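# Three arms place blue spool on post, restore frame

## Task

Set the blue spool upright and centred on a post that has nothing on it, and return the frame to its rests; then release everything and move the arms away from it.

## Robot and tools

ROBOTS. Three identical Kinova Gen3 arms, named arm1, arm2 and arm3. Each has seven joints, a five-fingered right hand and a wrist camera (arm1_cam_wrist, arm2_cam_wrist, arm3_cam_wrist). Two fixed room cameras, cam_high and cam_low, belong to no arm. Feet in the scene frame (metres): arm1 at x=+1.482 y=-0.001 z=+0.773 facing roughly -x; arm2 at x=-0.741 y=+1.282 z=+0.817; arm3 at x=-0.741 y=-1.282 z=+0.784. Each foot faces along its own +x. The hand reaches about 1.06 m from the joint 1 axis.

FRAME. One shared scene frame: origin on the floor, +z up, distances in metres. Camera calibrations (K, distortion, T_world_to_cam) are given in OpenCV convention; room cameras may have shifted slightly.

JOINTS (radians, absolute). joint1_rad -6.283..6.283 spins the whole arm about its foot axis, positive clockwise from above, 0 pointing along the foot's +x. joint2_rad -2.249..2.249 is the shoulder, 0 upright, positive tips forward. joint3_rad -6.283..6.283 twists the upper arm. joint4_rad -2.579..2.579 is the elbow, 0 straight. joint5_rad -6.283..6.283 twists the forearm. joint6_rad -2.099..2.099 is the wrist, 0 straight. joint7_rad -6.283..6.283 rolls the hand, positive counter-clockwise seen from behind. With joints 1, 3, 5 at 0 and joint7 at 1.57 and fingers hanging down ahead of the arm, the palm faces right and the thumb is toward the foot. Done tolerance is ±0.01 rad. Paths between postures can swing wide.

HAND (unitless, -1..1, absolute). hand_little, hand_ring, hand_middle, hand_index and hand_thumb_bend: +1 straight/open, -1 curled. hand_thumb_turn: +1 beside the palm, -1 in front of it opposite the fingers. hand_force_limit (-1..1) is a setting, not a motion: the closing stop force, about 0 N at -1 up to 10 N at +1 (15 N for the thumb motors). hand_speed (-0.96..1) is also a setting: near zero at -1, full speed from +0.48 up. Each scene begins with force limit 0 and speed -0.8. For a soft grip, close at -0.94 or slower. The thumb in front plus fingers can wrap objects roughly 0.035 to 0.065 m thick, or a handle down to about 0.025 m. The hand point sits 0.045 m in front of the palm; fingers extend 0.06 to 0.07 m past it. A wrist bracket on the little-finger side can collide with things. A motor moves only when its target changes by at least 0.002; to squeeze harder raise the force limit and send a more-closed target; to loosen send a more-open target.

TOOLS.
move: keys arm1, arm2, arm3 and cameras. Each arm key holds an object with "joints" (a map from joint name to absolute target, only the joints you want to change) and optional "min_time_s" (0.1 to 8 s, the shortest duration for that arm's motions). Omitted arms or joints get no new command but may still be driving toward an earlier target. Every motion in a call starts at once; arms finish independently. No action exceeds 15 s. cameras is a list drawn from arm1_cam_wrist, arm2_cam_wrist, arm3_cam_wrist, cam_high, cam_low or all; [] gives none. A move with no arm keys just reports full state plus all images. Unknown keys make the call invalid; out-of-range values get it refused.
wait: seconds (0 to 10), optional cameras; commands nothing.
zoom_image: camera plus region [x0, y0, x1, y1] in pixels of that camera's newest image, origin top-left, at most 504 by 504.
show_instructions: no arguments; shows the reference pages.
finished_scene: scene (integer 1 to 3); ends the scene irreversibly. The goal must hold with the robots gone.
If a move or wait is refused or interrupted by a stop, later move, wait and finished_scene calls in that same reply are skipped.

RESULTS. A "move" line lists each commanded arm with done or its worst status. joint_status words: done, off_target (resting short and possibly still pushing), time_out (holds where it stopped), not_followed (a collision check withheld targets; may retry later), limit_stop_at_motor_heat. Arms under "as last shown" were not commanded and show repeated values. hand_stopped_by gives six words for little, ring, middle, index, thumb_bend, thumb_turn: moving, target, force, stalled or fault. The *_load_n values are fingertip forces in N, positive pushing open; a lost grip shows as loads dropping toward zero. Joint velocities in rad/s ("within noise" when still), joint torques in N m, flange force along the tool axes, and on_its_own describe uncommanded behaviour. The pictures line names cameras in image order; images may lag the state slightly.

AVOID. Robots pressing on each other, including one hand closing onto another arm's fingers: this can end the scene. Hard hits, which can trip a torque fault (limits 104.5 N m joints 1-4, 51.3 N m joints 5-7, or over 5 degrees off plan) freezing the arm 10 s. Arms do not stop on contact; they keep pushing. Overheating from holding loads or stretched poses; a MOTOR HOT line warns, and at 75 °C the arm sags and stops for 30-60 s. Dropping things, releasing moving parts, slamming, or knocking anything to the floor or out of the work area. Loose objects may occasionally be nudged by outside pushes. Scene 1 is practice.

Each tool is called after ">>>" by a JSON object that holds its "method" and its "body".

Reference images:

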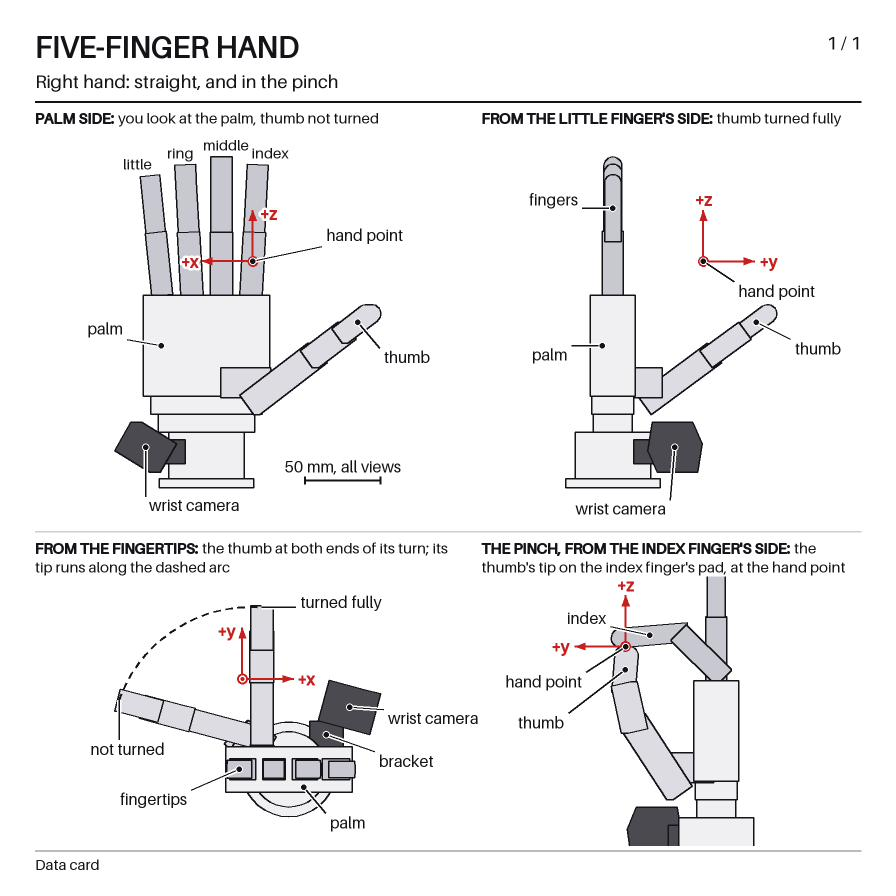

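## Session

>>> {"method": "move", "body": {}}

Scene clock: 0.00 s.
Joint torques (N m): no reading
Flange force (N): no reading
Joint velocities: within noise
arm1.joint_positions: joint1_rad=+0.468 joint2_rad=-0.395 joint3_rad=-0.041 joint4_rad=+1.562 joint5_rad=-0.063 joint6_rad=+1.968 joint7_rad=-1.999 hand_little=+1.000 hand_ring=+1.000 hand_middle=+1.000 hand_index=+1.000 hand_thumb_turn=+1.000 hand_thumb_bend=+1.000 hand_force_limit=+0.000 hand_speed=-0.800
arm1.joint_status: not commanded
arm1.hand_stopped_by: target,target,target,target,target,target
arm1.little_load_n: 0.0
arm1.ring_load_n: 0.0
arm1.middle_load_n: 0.0
arm1.index_load_n: 0.0
arm1.thumb_bend_load_n: 0.0
arm1.thumb_turn_load_n: 0.0
arm1.hand: x=+1.3017 y=+0.0394 z=+1.2505 quat_wxyz=(+0.020, +0.912, -0.410, -0.004) (m; scene frame)
arm2.joint_positions: joint1_rad=-0.321 joint2_rad=-0.342 joint3_rad=-0.061 joint4_rad=+1.526 joint5_rad=-0.069 joint6_rad=+2.061 joint7_rad=-1.852 hand_little=+1.000 hand_ring=+1.000 hand_middle=+1.000 hand_index=+1.000 hand_thumb_turn=+1.000 hand_thumb_bend=+1.000 hand_force_limit=+0.000 hand_speed=-0.800
arm2.joint_status: not commanded
arm2.hand_stopped_by: target,target,target,target,target,target
arm2.little_load_n: 0.0
arm2.ring_load_n: 0.0
arm2.middle_load_n: 0.0
arm2.index_load_n: 0.0
arm2.thumb_bend_load_n: 0.0
arm2.thumb_turn_load_n: 0.0
arm2.hand: x=-0.5825 y=+1.2082 z=+1.2918 quat_wxyz=(+0.054, -0.462, -0.885, -0.036) (m; scene frame)
arm3.joint_positions: joint1_rad=+0.205 joint2_rad=-0.460 joint3_rad=-0.074 joint4_rad=+1.455 joint5_rad=-0.035 joint6_rad=+2.020 joint7_rad=-2.097 hand_little=+1.000 hand_ring=+1.000 hand_middle=+1.000 hand_index=+1.000 hand_thumb_turn=+1.000 hand_thumb_bend=+1.000 hand_force_limit=+0.000 hand_speed=-0.800
arm3.joint_status: not commanded
arm3.hand_stopped_by: target,target,target,target,target,target
arm3.little_load_n: 0.0
arm3.ring_load_n: 0.0
arm3.middle_load_n: 0.0
arm3.index_load_n: 0.0
arm3.thumb_bend_load_n: 0.0
arm3.thumb_turn_load_n: 0.0
arm3.hand: x=-0.6616 y=-1.1212 z=+1.3034 quat_wxyz=(-0.044, +0.216, -0.975, -0.040) (m; scene frame)
pictures: arm1_cam_wrist, arm2_cam_wrist, arm3_cam_wrist, cam_high, cam_low
camera_calibration:
arm1_cam_wrist: T_world_to_cam=[[-0.528171, -0.849047, 0.0124411, 0.708831], [-0.779289, 0.490491, 0.390035, 0.530922], [-0.33726, 0.19631, -0.920716, 1.69889], [0, 0, 0, 1]] pos_world=[1.36109, 0.0079101, 1.3483]
arm2_cam_wrist: T_world_to_cam=[[0.693412, 0.718848, 0.0493692, -0.523562], [0.618897, -0.629281, 0.470077, 0.503077], [0.368981, -0.295402, -0.881244, 1.82634], [0, 0, 0, 1]] pos_world=[-0.622192, 1.23244, 1.39881]
arm3_cam_wrist: T_world_to_cam=[[-0.680566, 0.73246, -0.0182644, 0.393887], [0.612727, 0.58263, 0.533955, 0.377147], [0.401742, 0.3522, -0.845316, 1.88148], [0, 0, 0, 1]] pos_world=[-0.718891, -1.1709, 1.39626]

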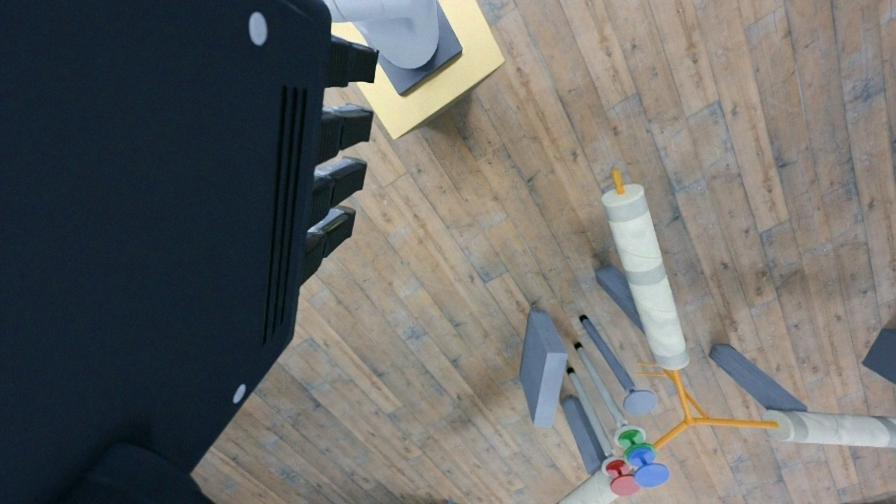

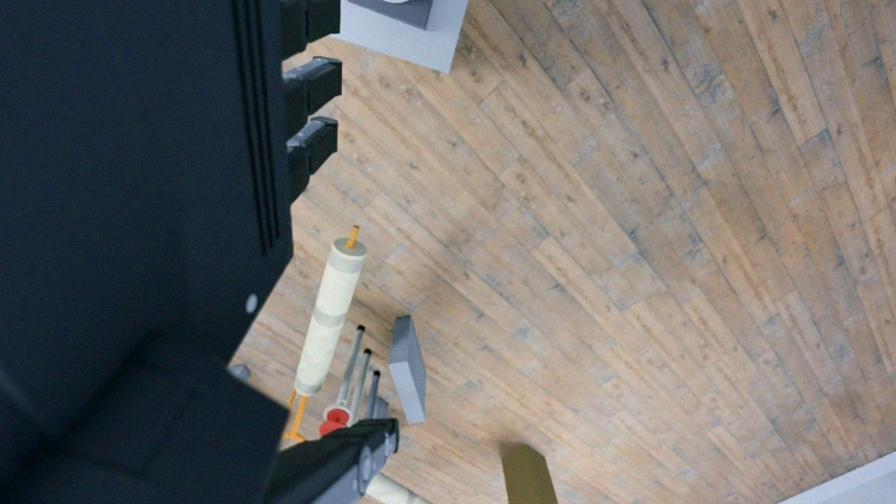

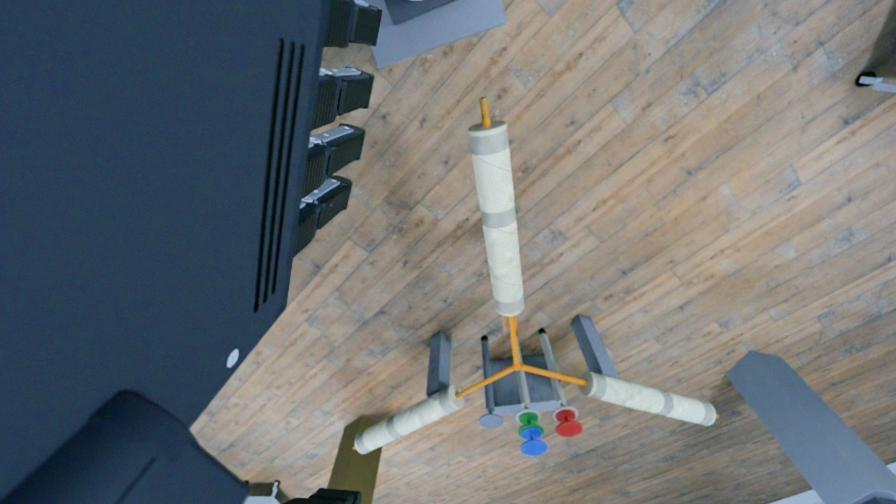

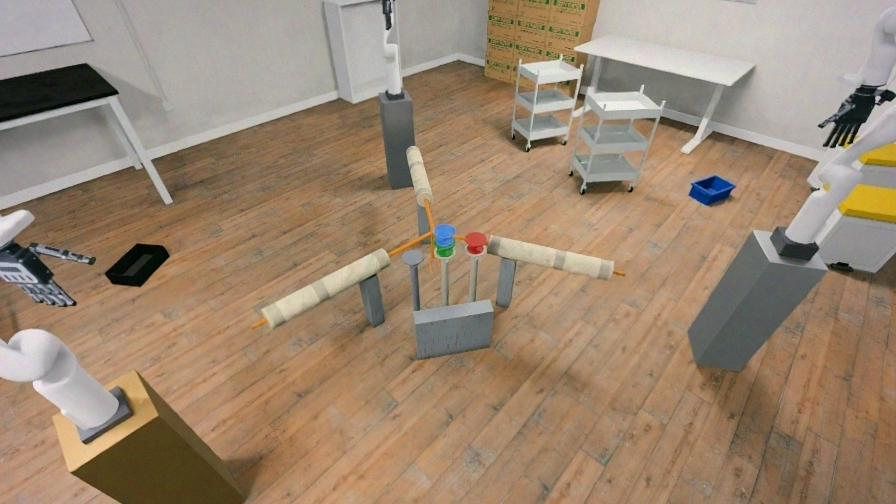

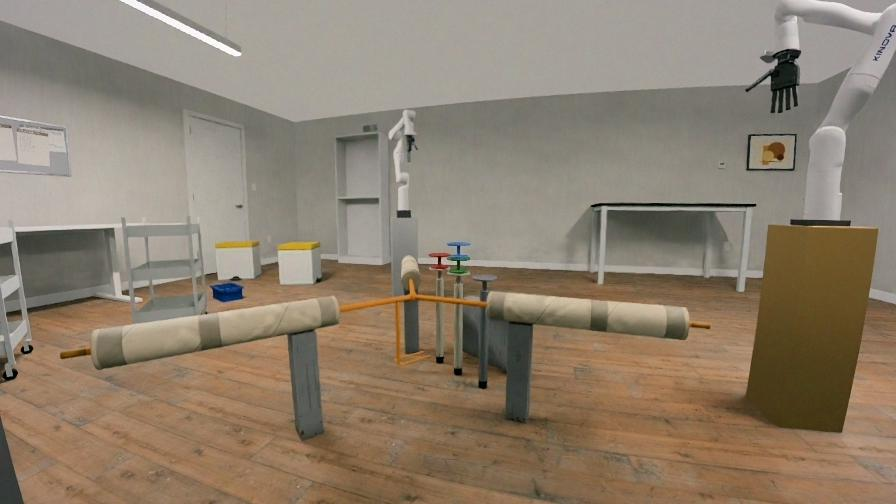

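>>> {"method": "zoom_image", "body": {"camera": "cam_high", "region": [380, 190, 510, 280]}}

>>> {"method": "zoom_image", "body": {"camera": "cam_low", "region": [380, 230, 520, 380]}}

>>> {"method": "zoom_image", "body": {"camera": "arm1_cam_wrist", "region": [590, 150, 710, 270]}}

>>> {"method": "zoom_image", "body": {"camera": "arm2_cam_wrist", "region": [300, 210, 400, 310]}}

>>> {"method": "zoom_image", "body": {"camera": "arm3_cam_wrist", "region": [440, 80, 540, 180]}}

>>> {"method": "zoom_image", "body": {"camera": "cam_high", "region": [240, 240, 400, 340]}}

>>> {"method": "zoom_image", "body": {"camera": "arm3_cam_wrist", "region": [420, 300, 620, 470]}}

Scaled by 3.877.

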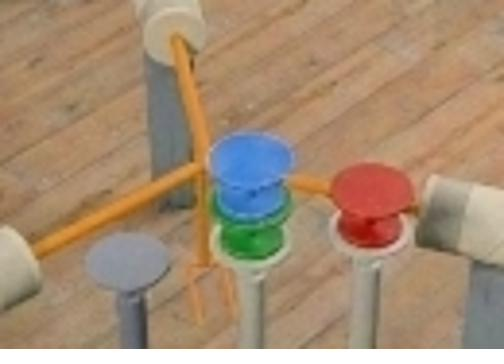

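Scaled by 3.360.

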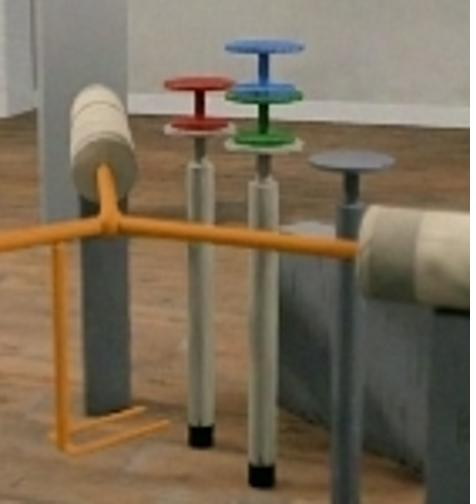

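Scaled by 4.200.

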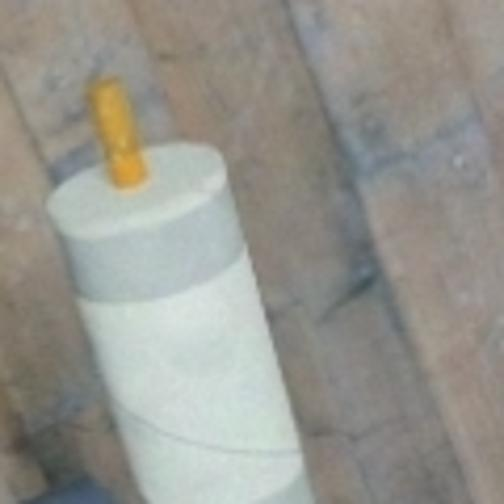

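Scaled by 5.040.

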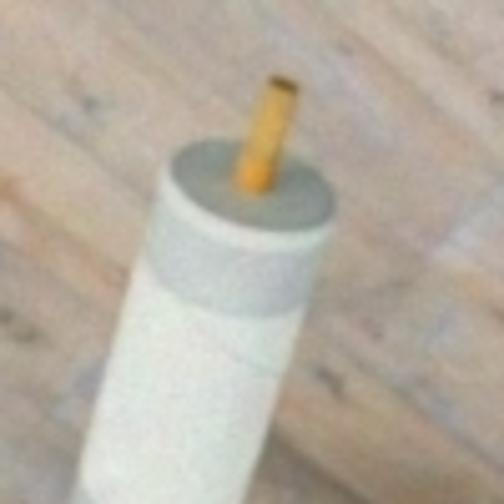

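Scaled by 5.040.

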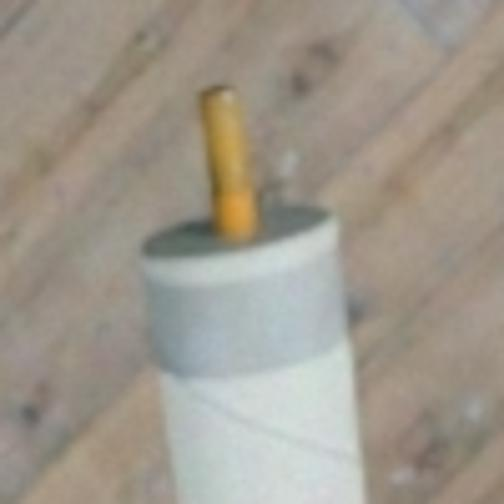

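Scaled by 3.150.

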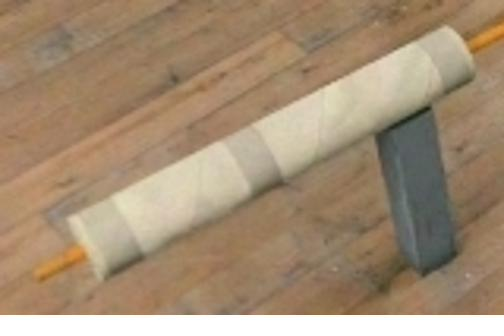

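Scaled by 2.520.

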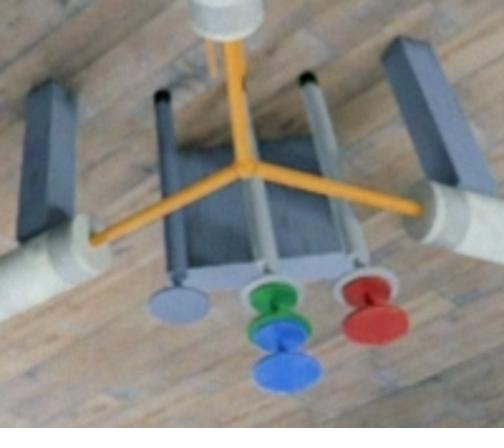

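>>> {"method": "move", "body": {"arm1": {"joints":{"joint1_rad":-0.5455,"joint2_rad":1.3327,"joint3_rad":0,"joint4_rad":1.2999,"joint5_rad":0,"joint6_rad":0.5090,"joint7_rad":-2.2180,"hand_thumb_turn":-1,"hand_speed":0.3},"min_time_s":4}, "arm2": {"joints":{"joint1_rad":0.0237,"joint2_rad":1.4471,"joint3_rad":0,"joint4_rad":1.1074,"joint5_rad":0,"joint6_rad":0.5871,"joint7_rad":-1.6164,"hand_thumb_turn":-1,"hand_speed":0.3},"min_time_s":4}, "arm3": {"joints":{"joint1_rad":-0.1266,"joint2_rad":1.3282,"joint3_rad":0,"joint4_rad":2.2441,"joint5_rad":0,"joint6_rad":-0.4307,"joint7_rad":-1.8441,"hand_thumb_turn":-1,"hand_speed":0.3},"min_time_s":4}, "cameras": ["arm1_cam_wrist","arm2_cam_wrist","arm3_cam_wrist","cam_high"]}}

>>> {"method": "zoom_image", "body": {"camera": "arm1_cam_wrist", "region": [320, 100, 520, 300]}}

>>> {"method": "zoom_image", "body": {"camera": "arm2_cam_wrist", "region": [320, 0, 520, 200]}}

>>> {"method": "zoom_image", "body": {"camera": "arm3_cam_wrist", "region": [320, 60, 520, 260]}}

Scene clock: 73.40 s.
Joint torques (N m): arm1=[-0.48 -22.18 -0.47 -3.12 -0.22 -0.1 -0.17] | arm2=[1.37 -23.06 0.78 -5.92 0.24 0.05 0.04] | arm3=[-1.06 -17.35 -0.04 4.43 0.31 0.13 0.25]
Flange force (N): arm1=[-3.6 1.2 0.2] | arm2=[8.0 2.3 -2.3] | arm3=[0.1 -2.5 8.2]
move: arm1 done; arm2 done; arm3 done
Joint velocities: within noise
arm1.joint_positions: joint1_rad=-0.546 joint2_rad=+1.333 joint3_rad=+0.000 joint4_rad=+1.300 joint5_rad=+0.000 joint6_rad=+0.509 joint7_rad=-2.218 hand_little=+1.000 hand_ring=+1.000 hand_middle=+1.000 hand_index=+1.000 hand_thumb_turn=-1.000 hand_thumb_bend=+1.000 hand_force_limit=+0.000 hand_speed=+0.300
arm1.joint_status: all done
arm1.hand_stopped_by: target,target,target,target,target,target
arm1.little_load_n: 0.0
arm1.ring_load_n: 0.0
arm1.middle_load_n: 0.0
arm1.index_load_n: 0.0
arm1.thumb_bend_load_n: 0.0
arm1.thumb_turn_load_n: 0.0
arm1.hand: x=+0.9483 y=-0.3215 z=+0.5599 quat_wxyz=(-0.001, +0.998, -0.056, +0.000) (m; scene frame)
arm2.joint_positions: joint1_rad=+0.024 joint2_rad=+1.447 joint3_rad=+0.000 joint4_rad=+1.107 joint5_rad=+0.000 joint6_rad=+0.587 joint7_rad=-1.616 hand_little=+1.000 hand_ring=+1.000 hand_middle=+1.000 hand_index=+1.000 hand_thumb_turn=-1.000 hand_thumb_bend=+1.000 hand_force_limit=+0.000 hand_speed=+0.300
arm2.joint_status: all done
arm2.hand_stopped_by: target,target,target,target,target,target
arm2.little_load_n: 0.0
arm2.ring_load_n: 0.0
arm2.middle_load_n: 0.0
arm2.index_load_n: 0.0
arm2.thumb_bend_load_n: 0.0
arm2.thumb_turn_load_n: 0.0
arm2.hand: x=-0.4360 y=+0.7400 z=+0.5599 quat_wxyz=(+0.008, -0.547, -0.837, -0.003) (m; scene frame)
arm3.joint_positions: joint1_rad=-0.127 joint2_rad=+1.328 joint3_rad=+0.000 joint4_rad=+2.244 joint5_rad=+0.000 joint6_rad=-0.431 joint7_rad=-1.844 hand_little=+1.000 hand_ring=+1.000 hand_middle=+1.000 hand_index=+1.000 hand_thumb_turn=-1.000 hand_thumb_bend=+1.000 hand_force_limit=+0.000 hand_speed=+0.300
arm3.joint_status: all done
arm3.hand_stopped_by: target,target,target,target,target,target
arm3.little_load_n: 0.0
arm3.ring_load_n: 0.0
arm3.middle_load_n: 0.0
arm3.index_load_n: 0.0
arm3.thumb_bend_load_n: 0.0
arm3.thumb_turn_load_n: 0.0
arm3.hand: x=-0.6507 y=-0.9718 z=+0.5600 quat_wxyz=(+0.004, +0.451, -0.893, +0.001) (m; scene frame)
pictures: arm1_cam_wrist, arm2_cam_wrist, arm3_cam_wrist, cam_high
camera_calibration:
arm1_cam_wrist: T_world_to_cam=[[0.175325, -0.984036, -0.0305536, -0.46216], [-0.905448, -0.173353, 0.387443, 0.609549], [-0.386555, -0.0402638, -0.921387, 0.985753], [0, 0, 0, 1]] pos_world=[1.01399, -0.309425, 0.657974]
arm2_cam_wrist: T_world_to_cam=[[0.818512, 0.574368, 0.0118003, -0.06994], [0.469644, -0.680822, 0.562063, 0.383386], [0.330865, -0.454514, -0.82701, 1.05968], [0, 0, 0, 1]] pos_world=[-0.473418, 0.782826, 0.661701]
arm3_cam_wrist: T_world_to_cam=[[-0.948597, 0.314192, -0.0380545, -0.291461], [0.268997, 0.863756, 0.426106, 0.79039], [0.166749, 0.393966, -0.903873, 1.11668], [0, 0, 0, 1]] pos_world=[-0.675297, -1.03106, 0.661457]

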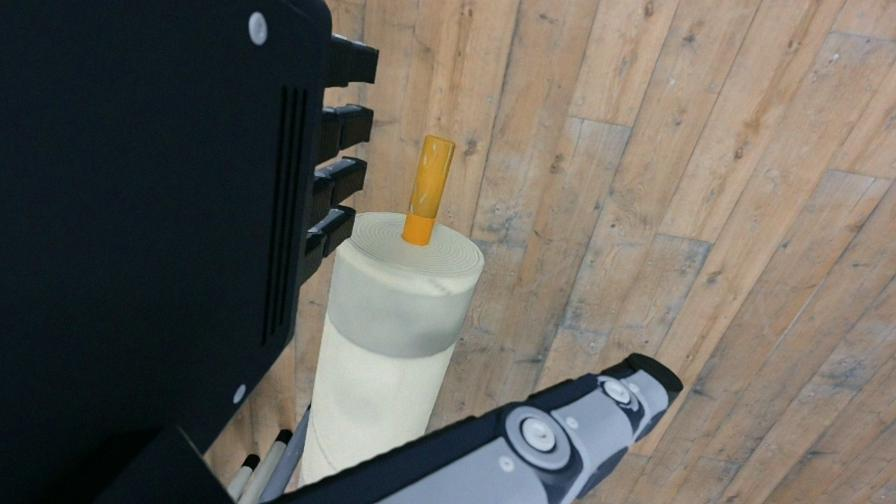

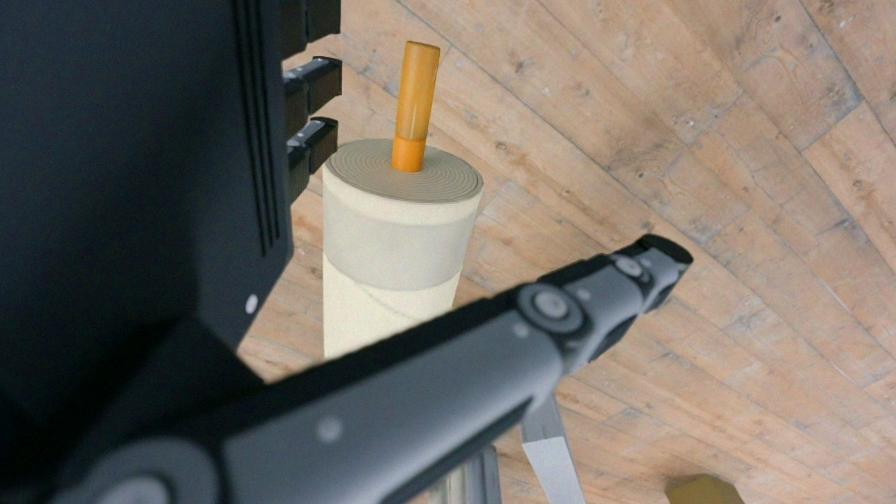

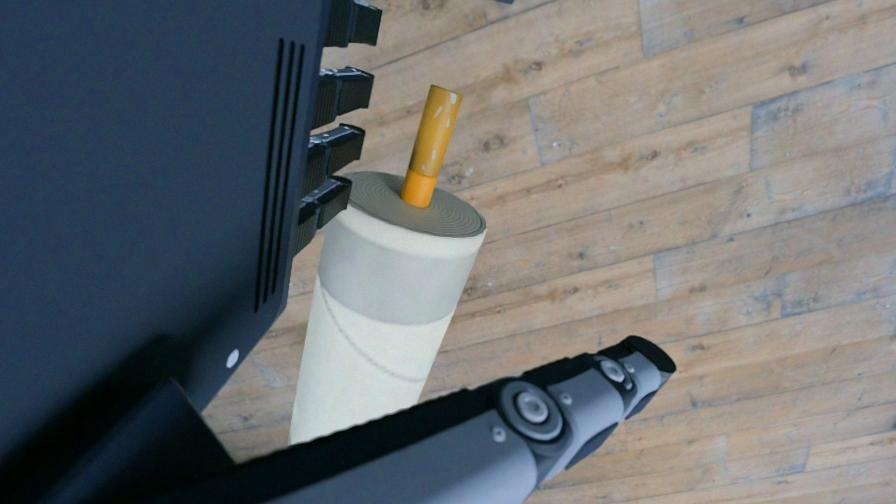

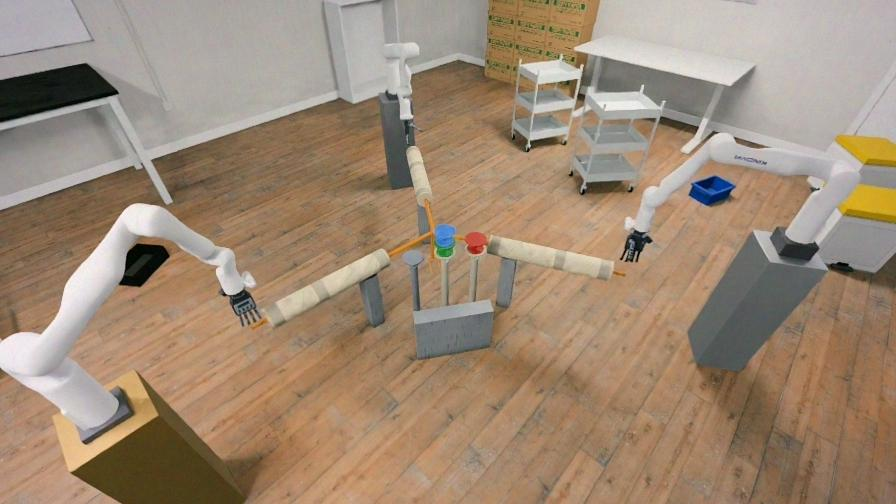

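Scaled by 2.520.

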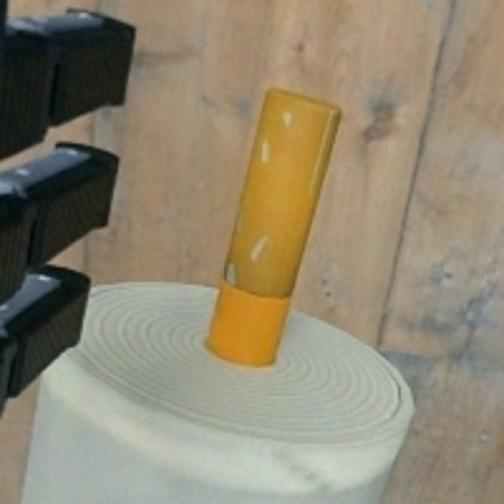

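Scaled by 2.520.

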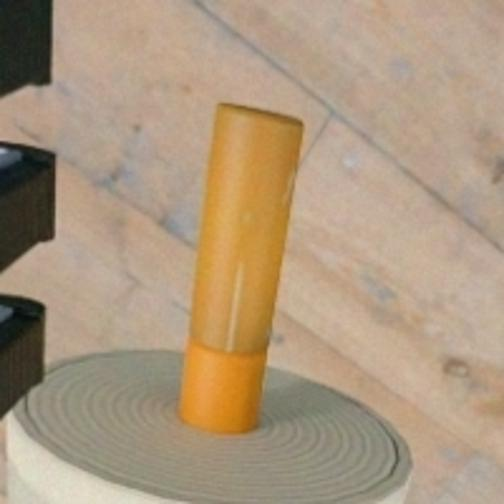

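Scaled by 2.520.

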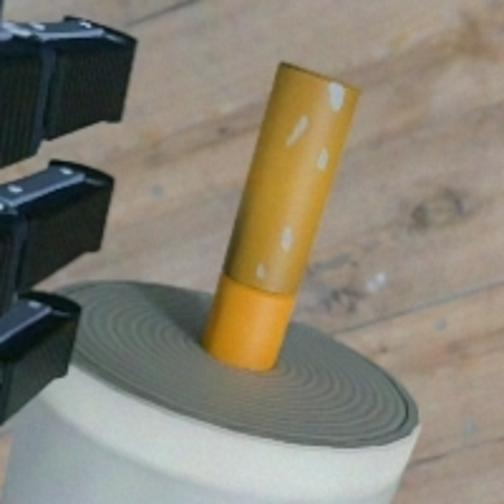

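>>> {"method": "move", "body": {"arm1": {"joints":{"joint1_rad":-0.5405,"joint2_rad":1.6446,"joint4_rad":1.0342,"joint6_rad":0.4628,"joint7_rad":-2.2130,"hand_force_limit":-0.5,"hand_speed":-0.6},"min_time_s":3.5}, "arm2": {"joints":{"joint1_rad":0.0310,"joint2_rad":1.8122,"joint4_rad":0.6575,"joint6_rad":0.6719,"joint7_rad":-1.6091,"hand_force_limit":-0.5,"hand_speed":-0.6},"min_time_s":3.5}, "arm3": {"joints":{"joint1_rad":-0.1248,"joint2_rad":1.6786,"joint4_rad":1.9604,"joint6_rad":-0.4974,"joint7_rad":-1.8423,"hand_force_limit":-0.5,"hand_speed":-0.6},"min_time_s":3.5}, "cameras": ["arm1_cam_wrist","arm2_cam_wrist","arm3_cam_wrist","cam_low"]}}

>>> {"method": "zoom_image", "body": {"camera": "cam_low", "region": [600, 260, 740, 360]}}

>>> {"method": "zoom_image", "body": {"camera": "cam_low", "region": [0, 280, 140, 420]}}

Scene clock: 120.63 s.
Joint torques (N m): arm1=[-0.52 -22.32 -0.49 -2.79 -0.19 -0.1 -0.19] | arm2=[1.44 -23.04 0.86 -6.65 0.25 0 0.07] | arm3=[-1.08 -17.21 0.02 4.89 0.32 0.13 0.28]
Flange force (N): arm1=[-4.1 1.3 1.3] | arm2=[13.2 2.4 -7.2] | arm3=[0.4 -2.5 7.5]
move: arm1 done; arm2 done; arm3 done
Joint velocities: within noise
arm1.joint_positions: joint1_rad=-0.540 joint2_rad=+1.645 joint3_rad=+0.000 joint4_rad=+1.034 joint5_rad=+0.000 joint6_rad=+0.463 joint7_rad=-2.213 hand_little=+1.000 hand_ring=+1.000 hand_middle=+1.000 hand_index=+1.000 hand_thumb_turn=-1.000 hand_thumb_bend=+1.000 hand_force_limit=-0.500 hand_speed=-0.600
arm1.joint_status: all done
arm1.hand_stopped_by: target,target,target,target,target,target
arm1.little_load_n: 0.0
arm1.ring_load_n: 0.0
arm1.middle_load_n: 0.0
arm1.index_load_n: 0.0
arm1.thumb_bend_load_n: 0.0
arm1.thumb_turn_load_n: 0.0
arm1.hand: x=+0.9488 y=-0.3177 z=+0.4229 quat_wxyz=(-0.001, +0.998, -0.056, +0.000) (m; scene frame)
arm2.joint_positions: joint1_rad=+0.031 joint2_rad=+1.812 joint3_rad=+0.000 joint4_rad=+0.658 joint5_rad=+0.000 joint6_rad=+0.672 joint7_rad=-1.609 hand_little=+1.000 hand_ring=+1.000 hand_middle=+1.000 hand_index=+1.000 hand_thumb_turn=-1.000 hand_thumb_bend=+1.000 hand_force_limit=-0.500 hand_speed=-0.600
arm2.joint_status: all done
arm2.hand_stopped_by: target,target,target,target,target,target
arm2.little_load_n: 0.0
arm2.ring_load_n: 0.0
arm2.middle_load_n: 0.0
arm2.index_load_n: 0.0
arm2.thumb_bend_load_n: 0.0
arm2.thumb_turn_load_n: 0.0
arm2.hand: x=-0.4357 y=+0.7289 z=+0.4229 quat_wxyz=(+0.008, -0.547, -0.837, -0.003) (m; scene frame)
arm3.joint_positions: joint1_rad=-0.125 joint2_rad=+1.679 joint3_rad=+0.000 joint4_rad=+1.960 joint5_rad=+0.000 joint6_rad=-0.497 joint7_rad=-1.842 hand_little=+1.000 hand_ring=+1.000 hand_middle=+1.000 hand_index=+1.000 hand_thumb_turn=-1.000 hand_thumb_bend=+1.000 hand_force_limit=-0.500 hand_speed=-0.600
arm3.joint_status: all done
arm3.hand_stopped_by: target,target,target,target,target,target
arm3.little_load_n: 0.0
arm3.ring_load_n: 0.0
arm3.middle_load_n: 0.0
arm3.index_load_n: 0.0
arm3.thumb_bend_load_n: 0.0
arm3.thumb_turn_load_n: 0.0
arm3.hand: x=-0.6542 y=-0.9810 z=+0.4231 quat_wxyz=(+0.004, +0.451, -0.893, +0.001) (m; scene frame)
pictures: arm1_cam_wrist, arm2_cam_wrist, arm3_cam_wrist, cam_low
camera_calibration:
arm1_cam_wrist: T_world_to_cam=[[0.175245, -0.984052, -0.0305012, -0.462663], [-0.9055, -0.173262, 0.387364, 0.663952], [-0.386471, -0.0402647, -0.921422, 0.859841], [0, 0, 0, 1]] pos_world=[1.01459, -0.305625, 0.520974]
arm2_cam_wrist: T_world_to_cam=[[0.818578, 0.574274, 0.0117793, -0.0620792], [0.469592, -0.680891, 0.562024, 0.45274], [0.330776, -0.454529, -0.827037, 0.941215], [0, 0, 0, 1]] pos_world=[-0.473118, 0.771727, 0.524701]
arm3_cam_wrist: T_world_to_cam=[[-0.948598, 0.314188, -0.0380565, -0.29701], [0.268993, 0.863757, 0.426106, 0.857584], [0.166749, 0.393966, -0.903873, 0.997134], [0, 0, 0, 1]] pos_world=[-0.678697, -1.04026, 0.524557]

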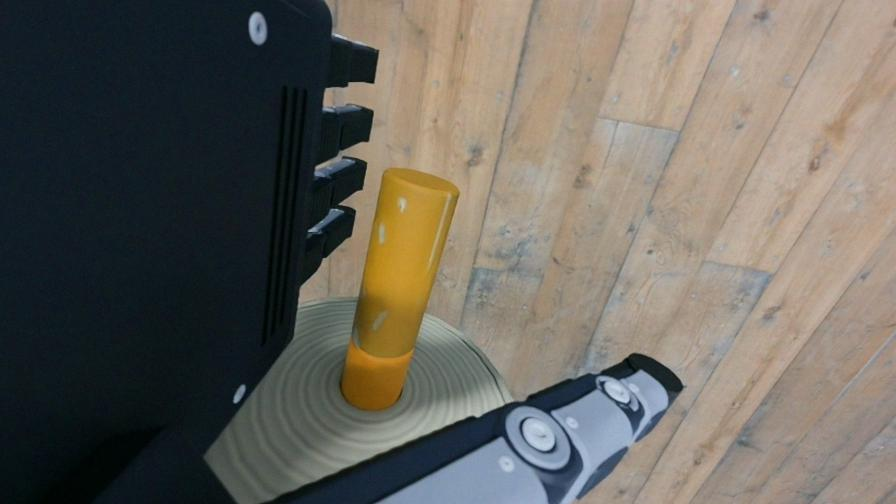

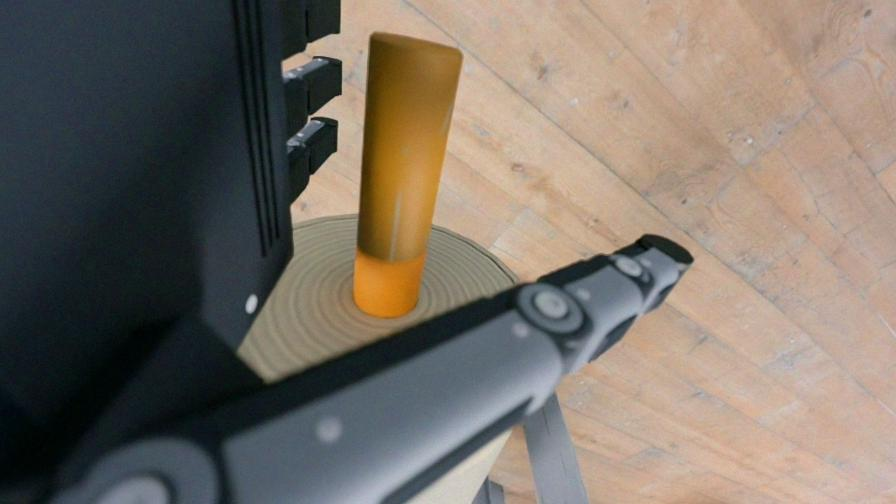

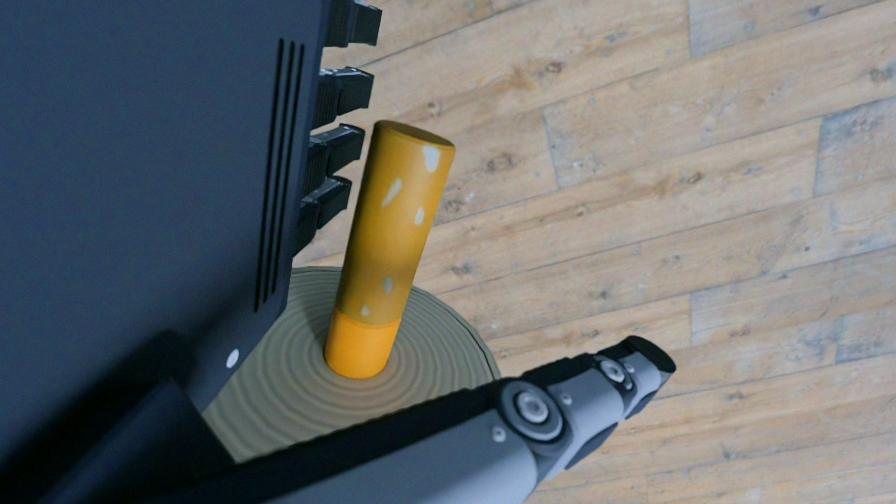

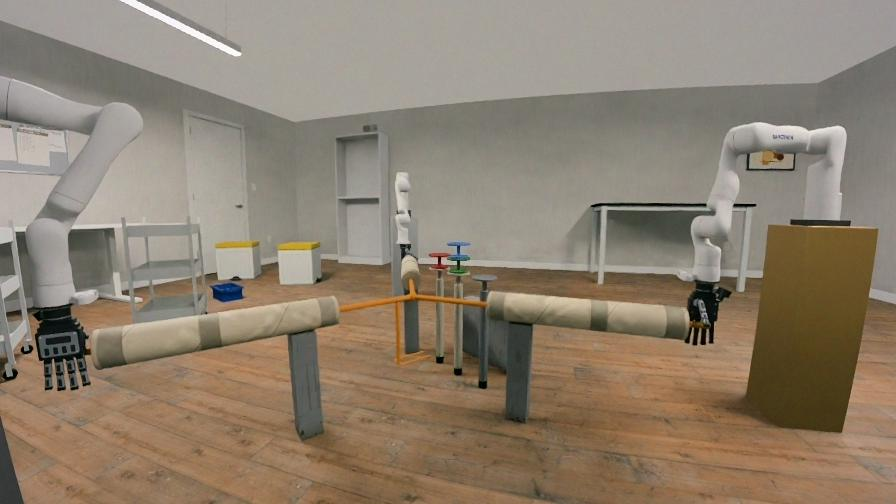

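Scaled by 3.600.

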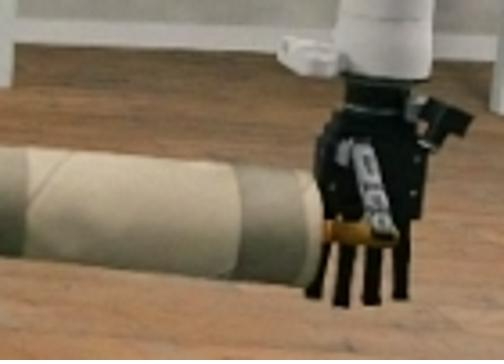

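Scaled by 3.600.

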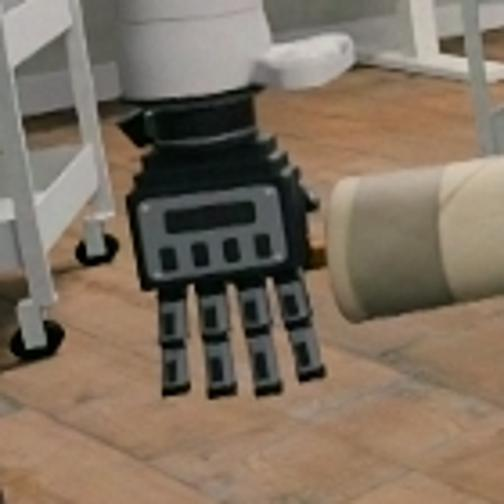

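>>> {"method": "move", "body": {"arm1": {"joints":{"joint1_rad":-0.5545,"joint2_rad":1.6918,"joint4_rad":0.9596,"joint6_rad":0.4902,"joint7_rad":-2.2270},"min_time_s":2}, "arm2": {"joints":{"joint1_rad":0.0109,"joint2_rad":1.8635,"joint4_rad":0.5822,"joint6_rad":0.6959,"joint7_rad":-1.6292},"min_time_s":2}, "arm3": {"joints":{"joint1_rad":-0.1642,"joint2_rad":1.7121,"joint4_rad":1.9122,"joint6_rad":-0.4827,"joint7_rad":-1.8817},"min_time_s":2}}}

>>> {"method": "move", "body": {"arm1": {"joints":{"hand_index":-1,"hand_middle":-1,"hand_ring":-1,"hand_little":-1}}, "arm2": {"joints":{"hand_index":-1,"hand_middle":-1,"hand_ring":-1,"hand_little":-1}}, "arm3": {"joints":{"hand_index":-1,"hand_middle":-1,"hand_ring":-1,"hand_little":-1}}, "cameras": ["arm1_cam_wrist","arm2_cam_wrist","arm3_cam_wrist"]}}

Scene clock: 143.23 s.
Joint torques (N m): arm1=[-0.49 -22.43 -0.5 -3 -0.22 -0.08 -0.2] | arm2=[1.4 -22.96 0.81 -6.71 0.2 0.05 0.03] | arm3=[-1.73 -17.62 -1.37 4.21 0.64 -0.1 0.28]
Flange force (N): arm1=[-4.1 1.5 1.5] | arm2=[14.1 2.0 -8.0] | arm3=[0.4 -5.0 6.9]
move: arm1 done; arm2 done; arm3 done
Joint velocities: within noise
arm1.joint_positions: joint1_rad=-0.555 joint2_rad=+1.692 joint3_rad=+0.000 joint4_rad=+0.960 joint5_rad=+0.000 joint6_rad=+0.490 joint7_rad=-2.227 hand_little=+1.000 hand_ring=+1.000 hand_middle=+1.000 hand_index=+1.000 hand_thumb_turn=-1.000 hand_thumb_bend=+1.000 hand_force_limit=-0.500 hand_speed=-0.600
arm1.joint_status: all done
arm1.hand_stopped_by: target,target,target,target,target,target
arm1.little_load_n: 0.0
arm1.ring_load_n: 0.0
arm1.middle_load_n: 0.0
arm1.index_load_n: 0.0
arm1.thumb_bend_load_n: 0.0
arm1.thumb_turn_load_n: 0.0
arm1.hand: x=+0.9477 y=-0.3276 z=+0.4071 quat_wxyz=(-0.001, +0.998, -0.056, +0.000) (m; scene frame)
arm2.joint_positions: joint1_rad=+0.011 joint2_rad=+1.864 joint3_rad=+0.000 joint4_rad=+0.582 joint5_rad=+0.000 joint6_rad=+0.696 joint7_rad=-1.629 hand_little=+1.000 hand_ring=+1.000 hand_middle=+1.000 hand_index=+1.000 hand_thumb_turn=-1.000 hand_thumb_bend=+1.000 hand_force_limit=-0.500 hand_speed=-0.600
arm2.joint_status: all done
arm2.hand_stopped_by: target,target,target,target,target,target
arm2.little_load_n: 0.0
arm2.ring_load_n: 0.0
arm2.middle_load_n: 0.0
arm2.index_load_n: 0.0
arm2.thumb_bend_load_n: -0.5
arm2.thumb_turn_load_n: -0.5
arm2.hand: x=-0.4247 y=+0.7339 z=+0.4068 quat_wxyz=(+0.008, -0.547, -0.837, -0.003) (m; scene frame)
arm3.joint_positions: joint1_rad=-0.164 joint2_rad=+1.712 joint3_rad=+0.000 joint4_rad=+1.912 joint5_rad=+0.000 joint6_rad=-0.483 joint7_rad=-1.882 hand_little=+1.000 hand_ring=+1.000 hand_middle=+1.000 hand_index=+1.000 hand_thumb_turn=-1.000 hand_thumb_bend=+1.000 hand_force_limit=-0.500 hand_speed=-0.600
arm3.joint_status: all done
arm3.hand_stopped_by: target,target,target,target,target,target
arm3.little_load_n: 0.0
arm3.ring_load_n: 0.0
arm3.middle_load_n: 0.0
arm3.index_load_n: 0.0
arm3.thumb_bend_load_n: 0.0
arm3.thumb_turn_load_n: 0.0
arm3.hand: x=-0.6631 y=-0.9744 z=+0.4070 quat_wxyz=(+0.004, +0.451, -0.893, +0.001) (m; scene frame)
pictures: none

Scene clock: 145.53 s.
Joint torques (N m): arm1=[-0.04 -22.82 -0.1 -2.45 -0.19 0.28 -0.21] | arm2=[1.45 -23.06 0.84 -6.75 0.22 0.03 0.1] | arm3=[-1.75 -17.64 -1.45 4.49 0.63 -0.03 0.24]
Flange force (N): arm1=[-5.3 3.3 4.0] | arm2=[14.1 2.2 -7.8] | arm3=[0.0 -5.1 7.7]
move: arm1 done; arm2 done; arm3 done
Joint velocities: within noise
arm1.joint_positions: joint1_rad=-0.555 joint2_rad=+1.692 joint3_rad=+0.000 joint4_rad=+0.960 joint5_rad=+0.000 joint6_rad=+0.490 joint7_rad=-2.227 hand_little=-1.000 hand_ring=-1.000 hand_middle=-1.000 hand_index=-1.000 hand_thumb_turn=-1.000 hand_thumb_bend=+1.000 hand_force_limit=-0.500 hand_speed=-0.600
arm1.joint_status: all done
arm1.hand_stopped_by: target,target,target,target,target,target
arm1.little_load_n: 0.0
arm1.ring_load_n: 0.0
arm1.middle_load_n: 0.0
arm1.index_load_n: 1.5
arm1.thumb_bend_load_n: 0.0
arm1.thumb_turn_load_n: 0.0
arm1.hand: x=+0.9477 y=-0.3276 z=+0.4071 quat_wxyz=(-0.001, +0.998, -0.056, +0.000) (m; scene frame)
arm2.joint_positions: joint1_rad=+0.011 joint2_rad=+1.864 joint3_rad=+0.000 joint4_rad=+0.582 joint5_rad=+0.000 joint6_rad=+0.696 joint7_rad=-1.629 hand_little=-1.000 hand_ring=-1.000 hand_middle=-1.000 hand_index=-1.000 hand_thumb_turn=-1.000 hand_thumb_bend=+1.000 hand_force_limit=-0.500 hand_speed=-0.600
arm2.joint_status: all done
arm2.hand_stopped_by: target,target,target,target,target,target
arm2.little_load_n: 0.0
arm2.ring_load_n: 0.0
arm2.middle_load_n: 0.5
arm2.index_load_n: 0.0
arm2.thumb_bend_load_n: 0.0
arm2.thumb_turn_load_n: 0.0
arm2.hand: x=-0.4247 y=+0.7340 z=+0.4068 quat_wxyz=(+0.008, -0.547, -0.837, -0.003) (m; scene frame)
arm3.joint_positions: joint1_rad=-0.164 joint2_rad=+1.712 joint3_rad=+0.000 joint4_rad=+1.912 joint5_rad=+0.000 joint6_rad=-0.483 joint7_rad=-1.882 hand_little=-1.000 hand_ring=-1.000 hand_middle=-1.000 hand_index=-1.000 hand_thumb_turn=-1.000 hand_thumb_bend=+1.000 hand_force_limit=-0.500 hand_speed=-0.600
arm3.joint_status: all done
arm3.hand_stopped_by: target,target,target,target,target,target
arm3.little_load_n: 0.0
arm3.ring_load_n: 0.0
arm3.middle_load_n: 0.0
arm3.index_load_n: 0.0
arm3.thumb_bend_load_n: 0.0
arm3.thumb_turn_load_n: 0.0
arm3.hand: x=-0.6631 y=-0.9744 z=+0.4070 quat_wxyz=(+0.004, +0.451, -0.893, +0.001) (m; scene frame)
pictures: arm1_cam_wrist, arm2_cam_wrist, arm3_cam_wrist
camera_calibration:
arm1_cam_wrist: T_world_to_cam=[[0.175372, -0.984031, -0.0304481, -0.472727], [-0.905476, -0.173358, 0.387376, 0.667227], [-0.386468, -0.0403648, -0.921419, 0.844388], [0, 0, 0, 1]] pos_world=[1.01339, -0.315425, 0.505174]
arm2_cam_wrist: T_world_to_cam=[[0.818494, 0.574393, 0.0118479, -0.0739888], [0.469666, -0.680854, 0.562007, 0.460109], [0.33088, -0.454435, -0.827048, 0.926559], [0, 0, 0, 1]] pos_world=[-0.462118, 0.776826, 0.508601]
arm3_cam_wrist: T_world_to_cam=[[-0.948638, 0.314072, -0.0380097, -0.308435], [0.268911, 0.863797, 0.426077, 0.861077], [0.166652, 0.393972, -0.903888, 0.98139], [0, 0, 0, 1]] pos_world=[-0.687697, -1.03357, 0.508457]

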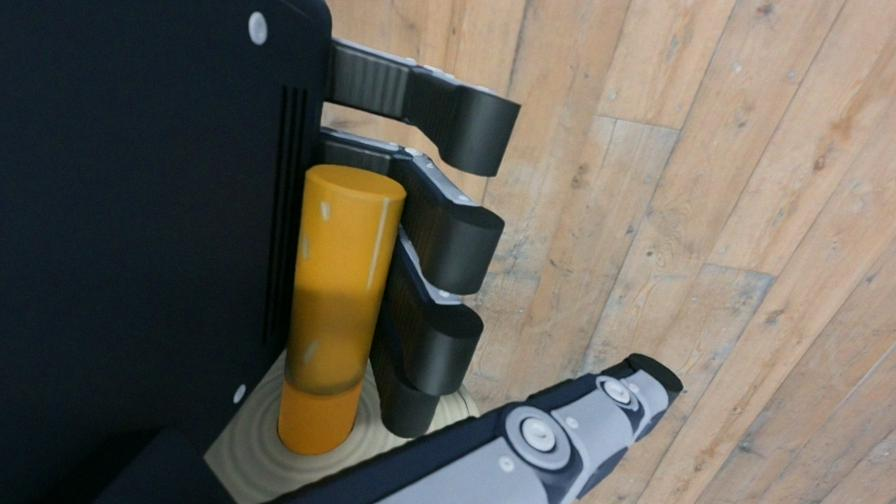

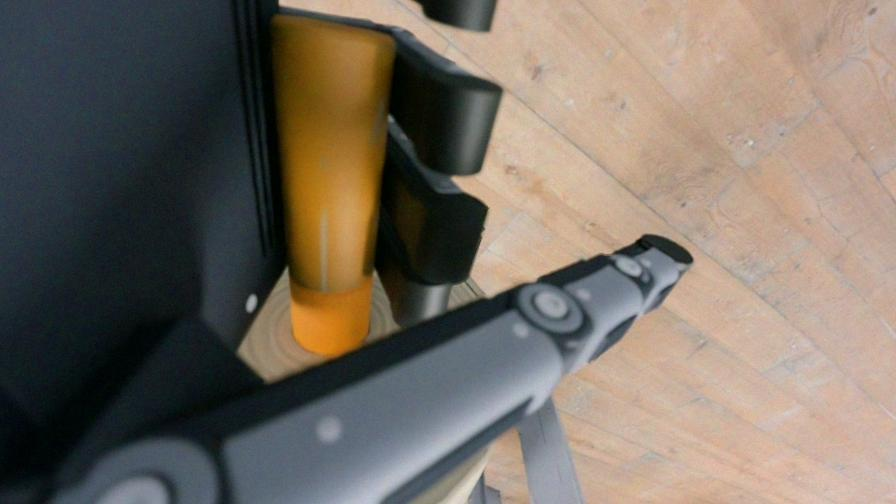

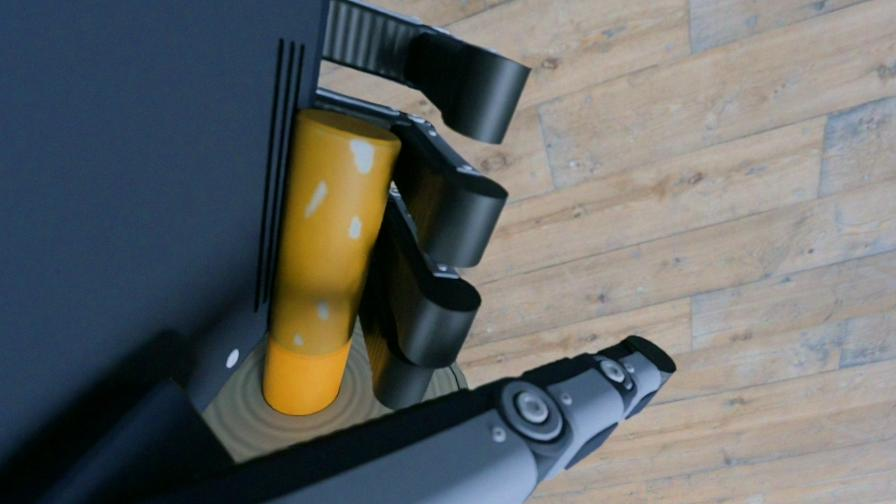

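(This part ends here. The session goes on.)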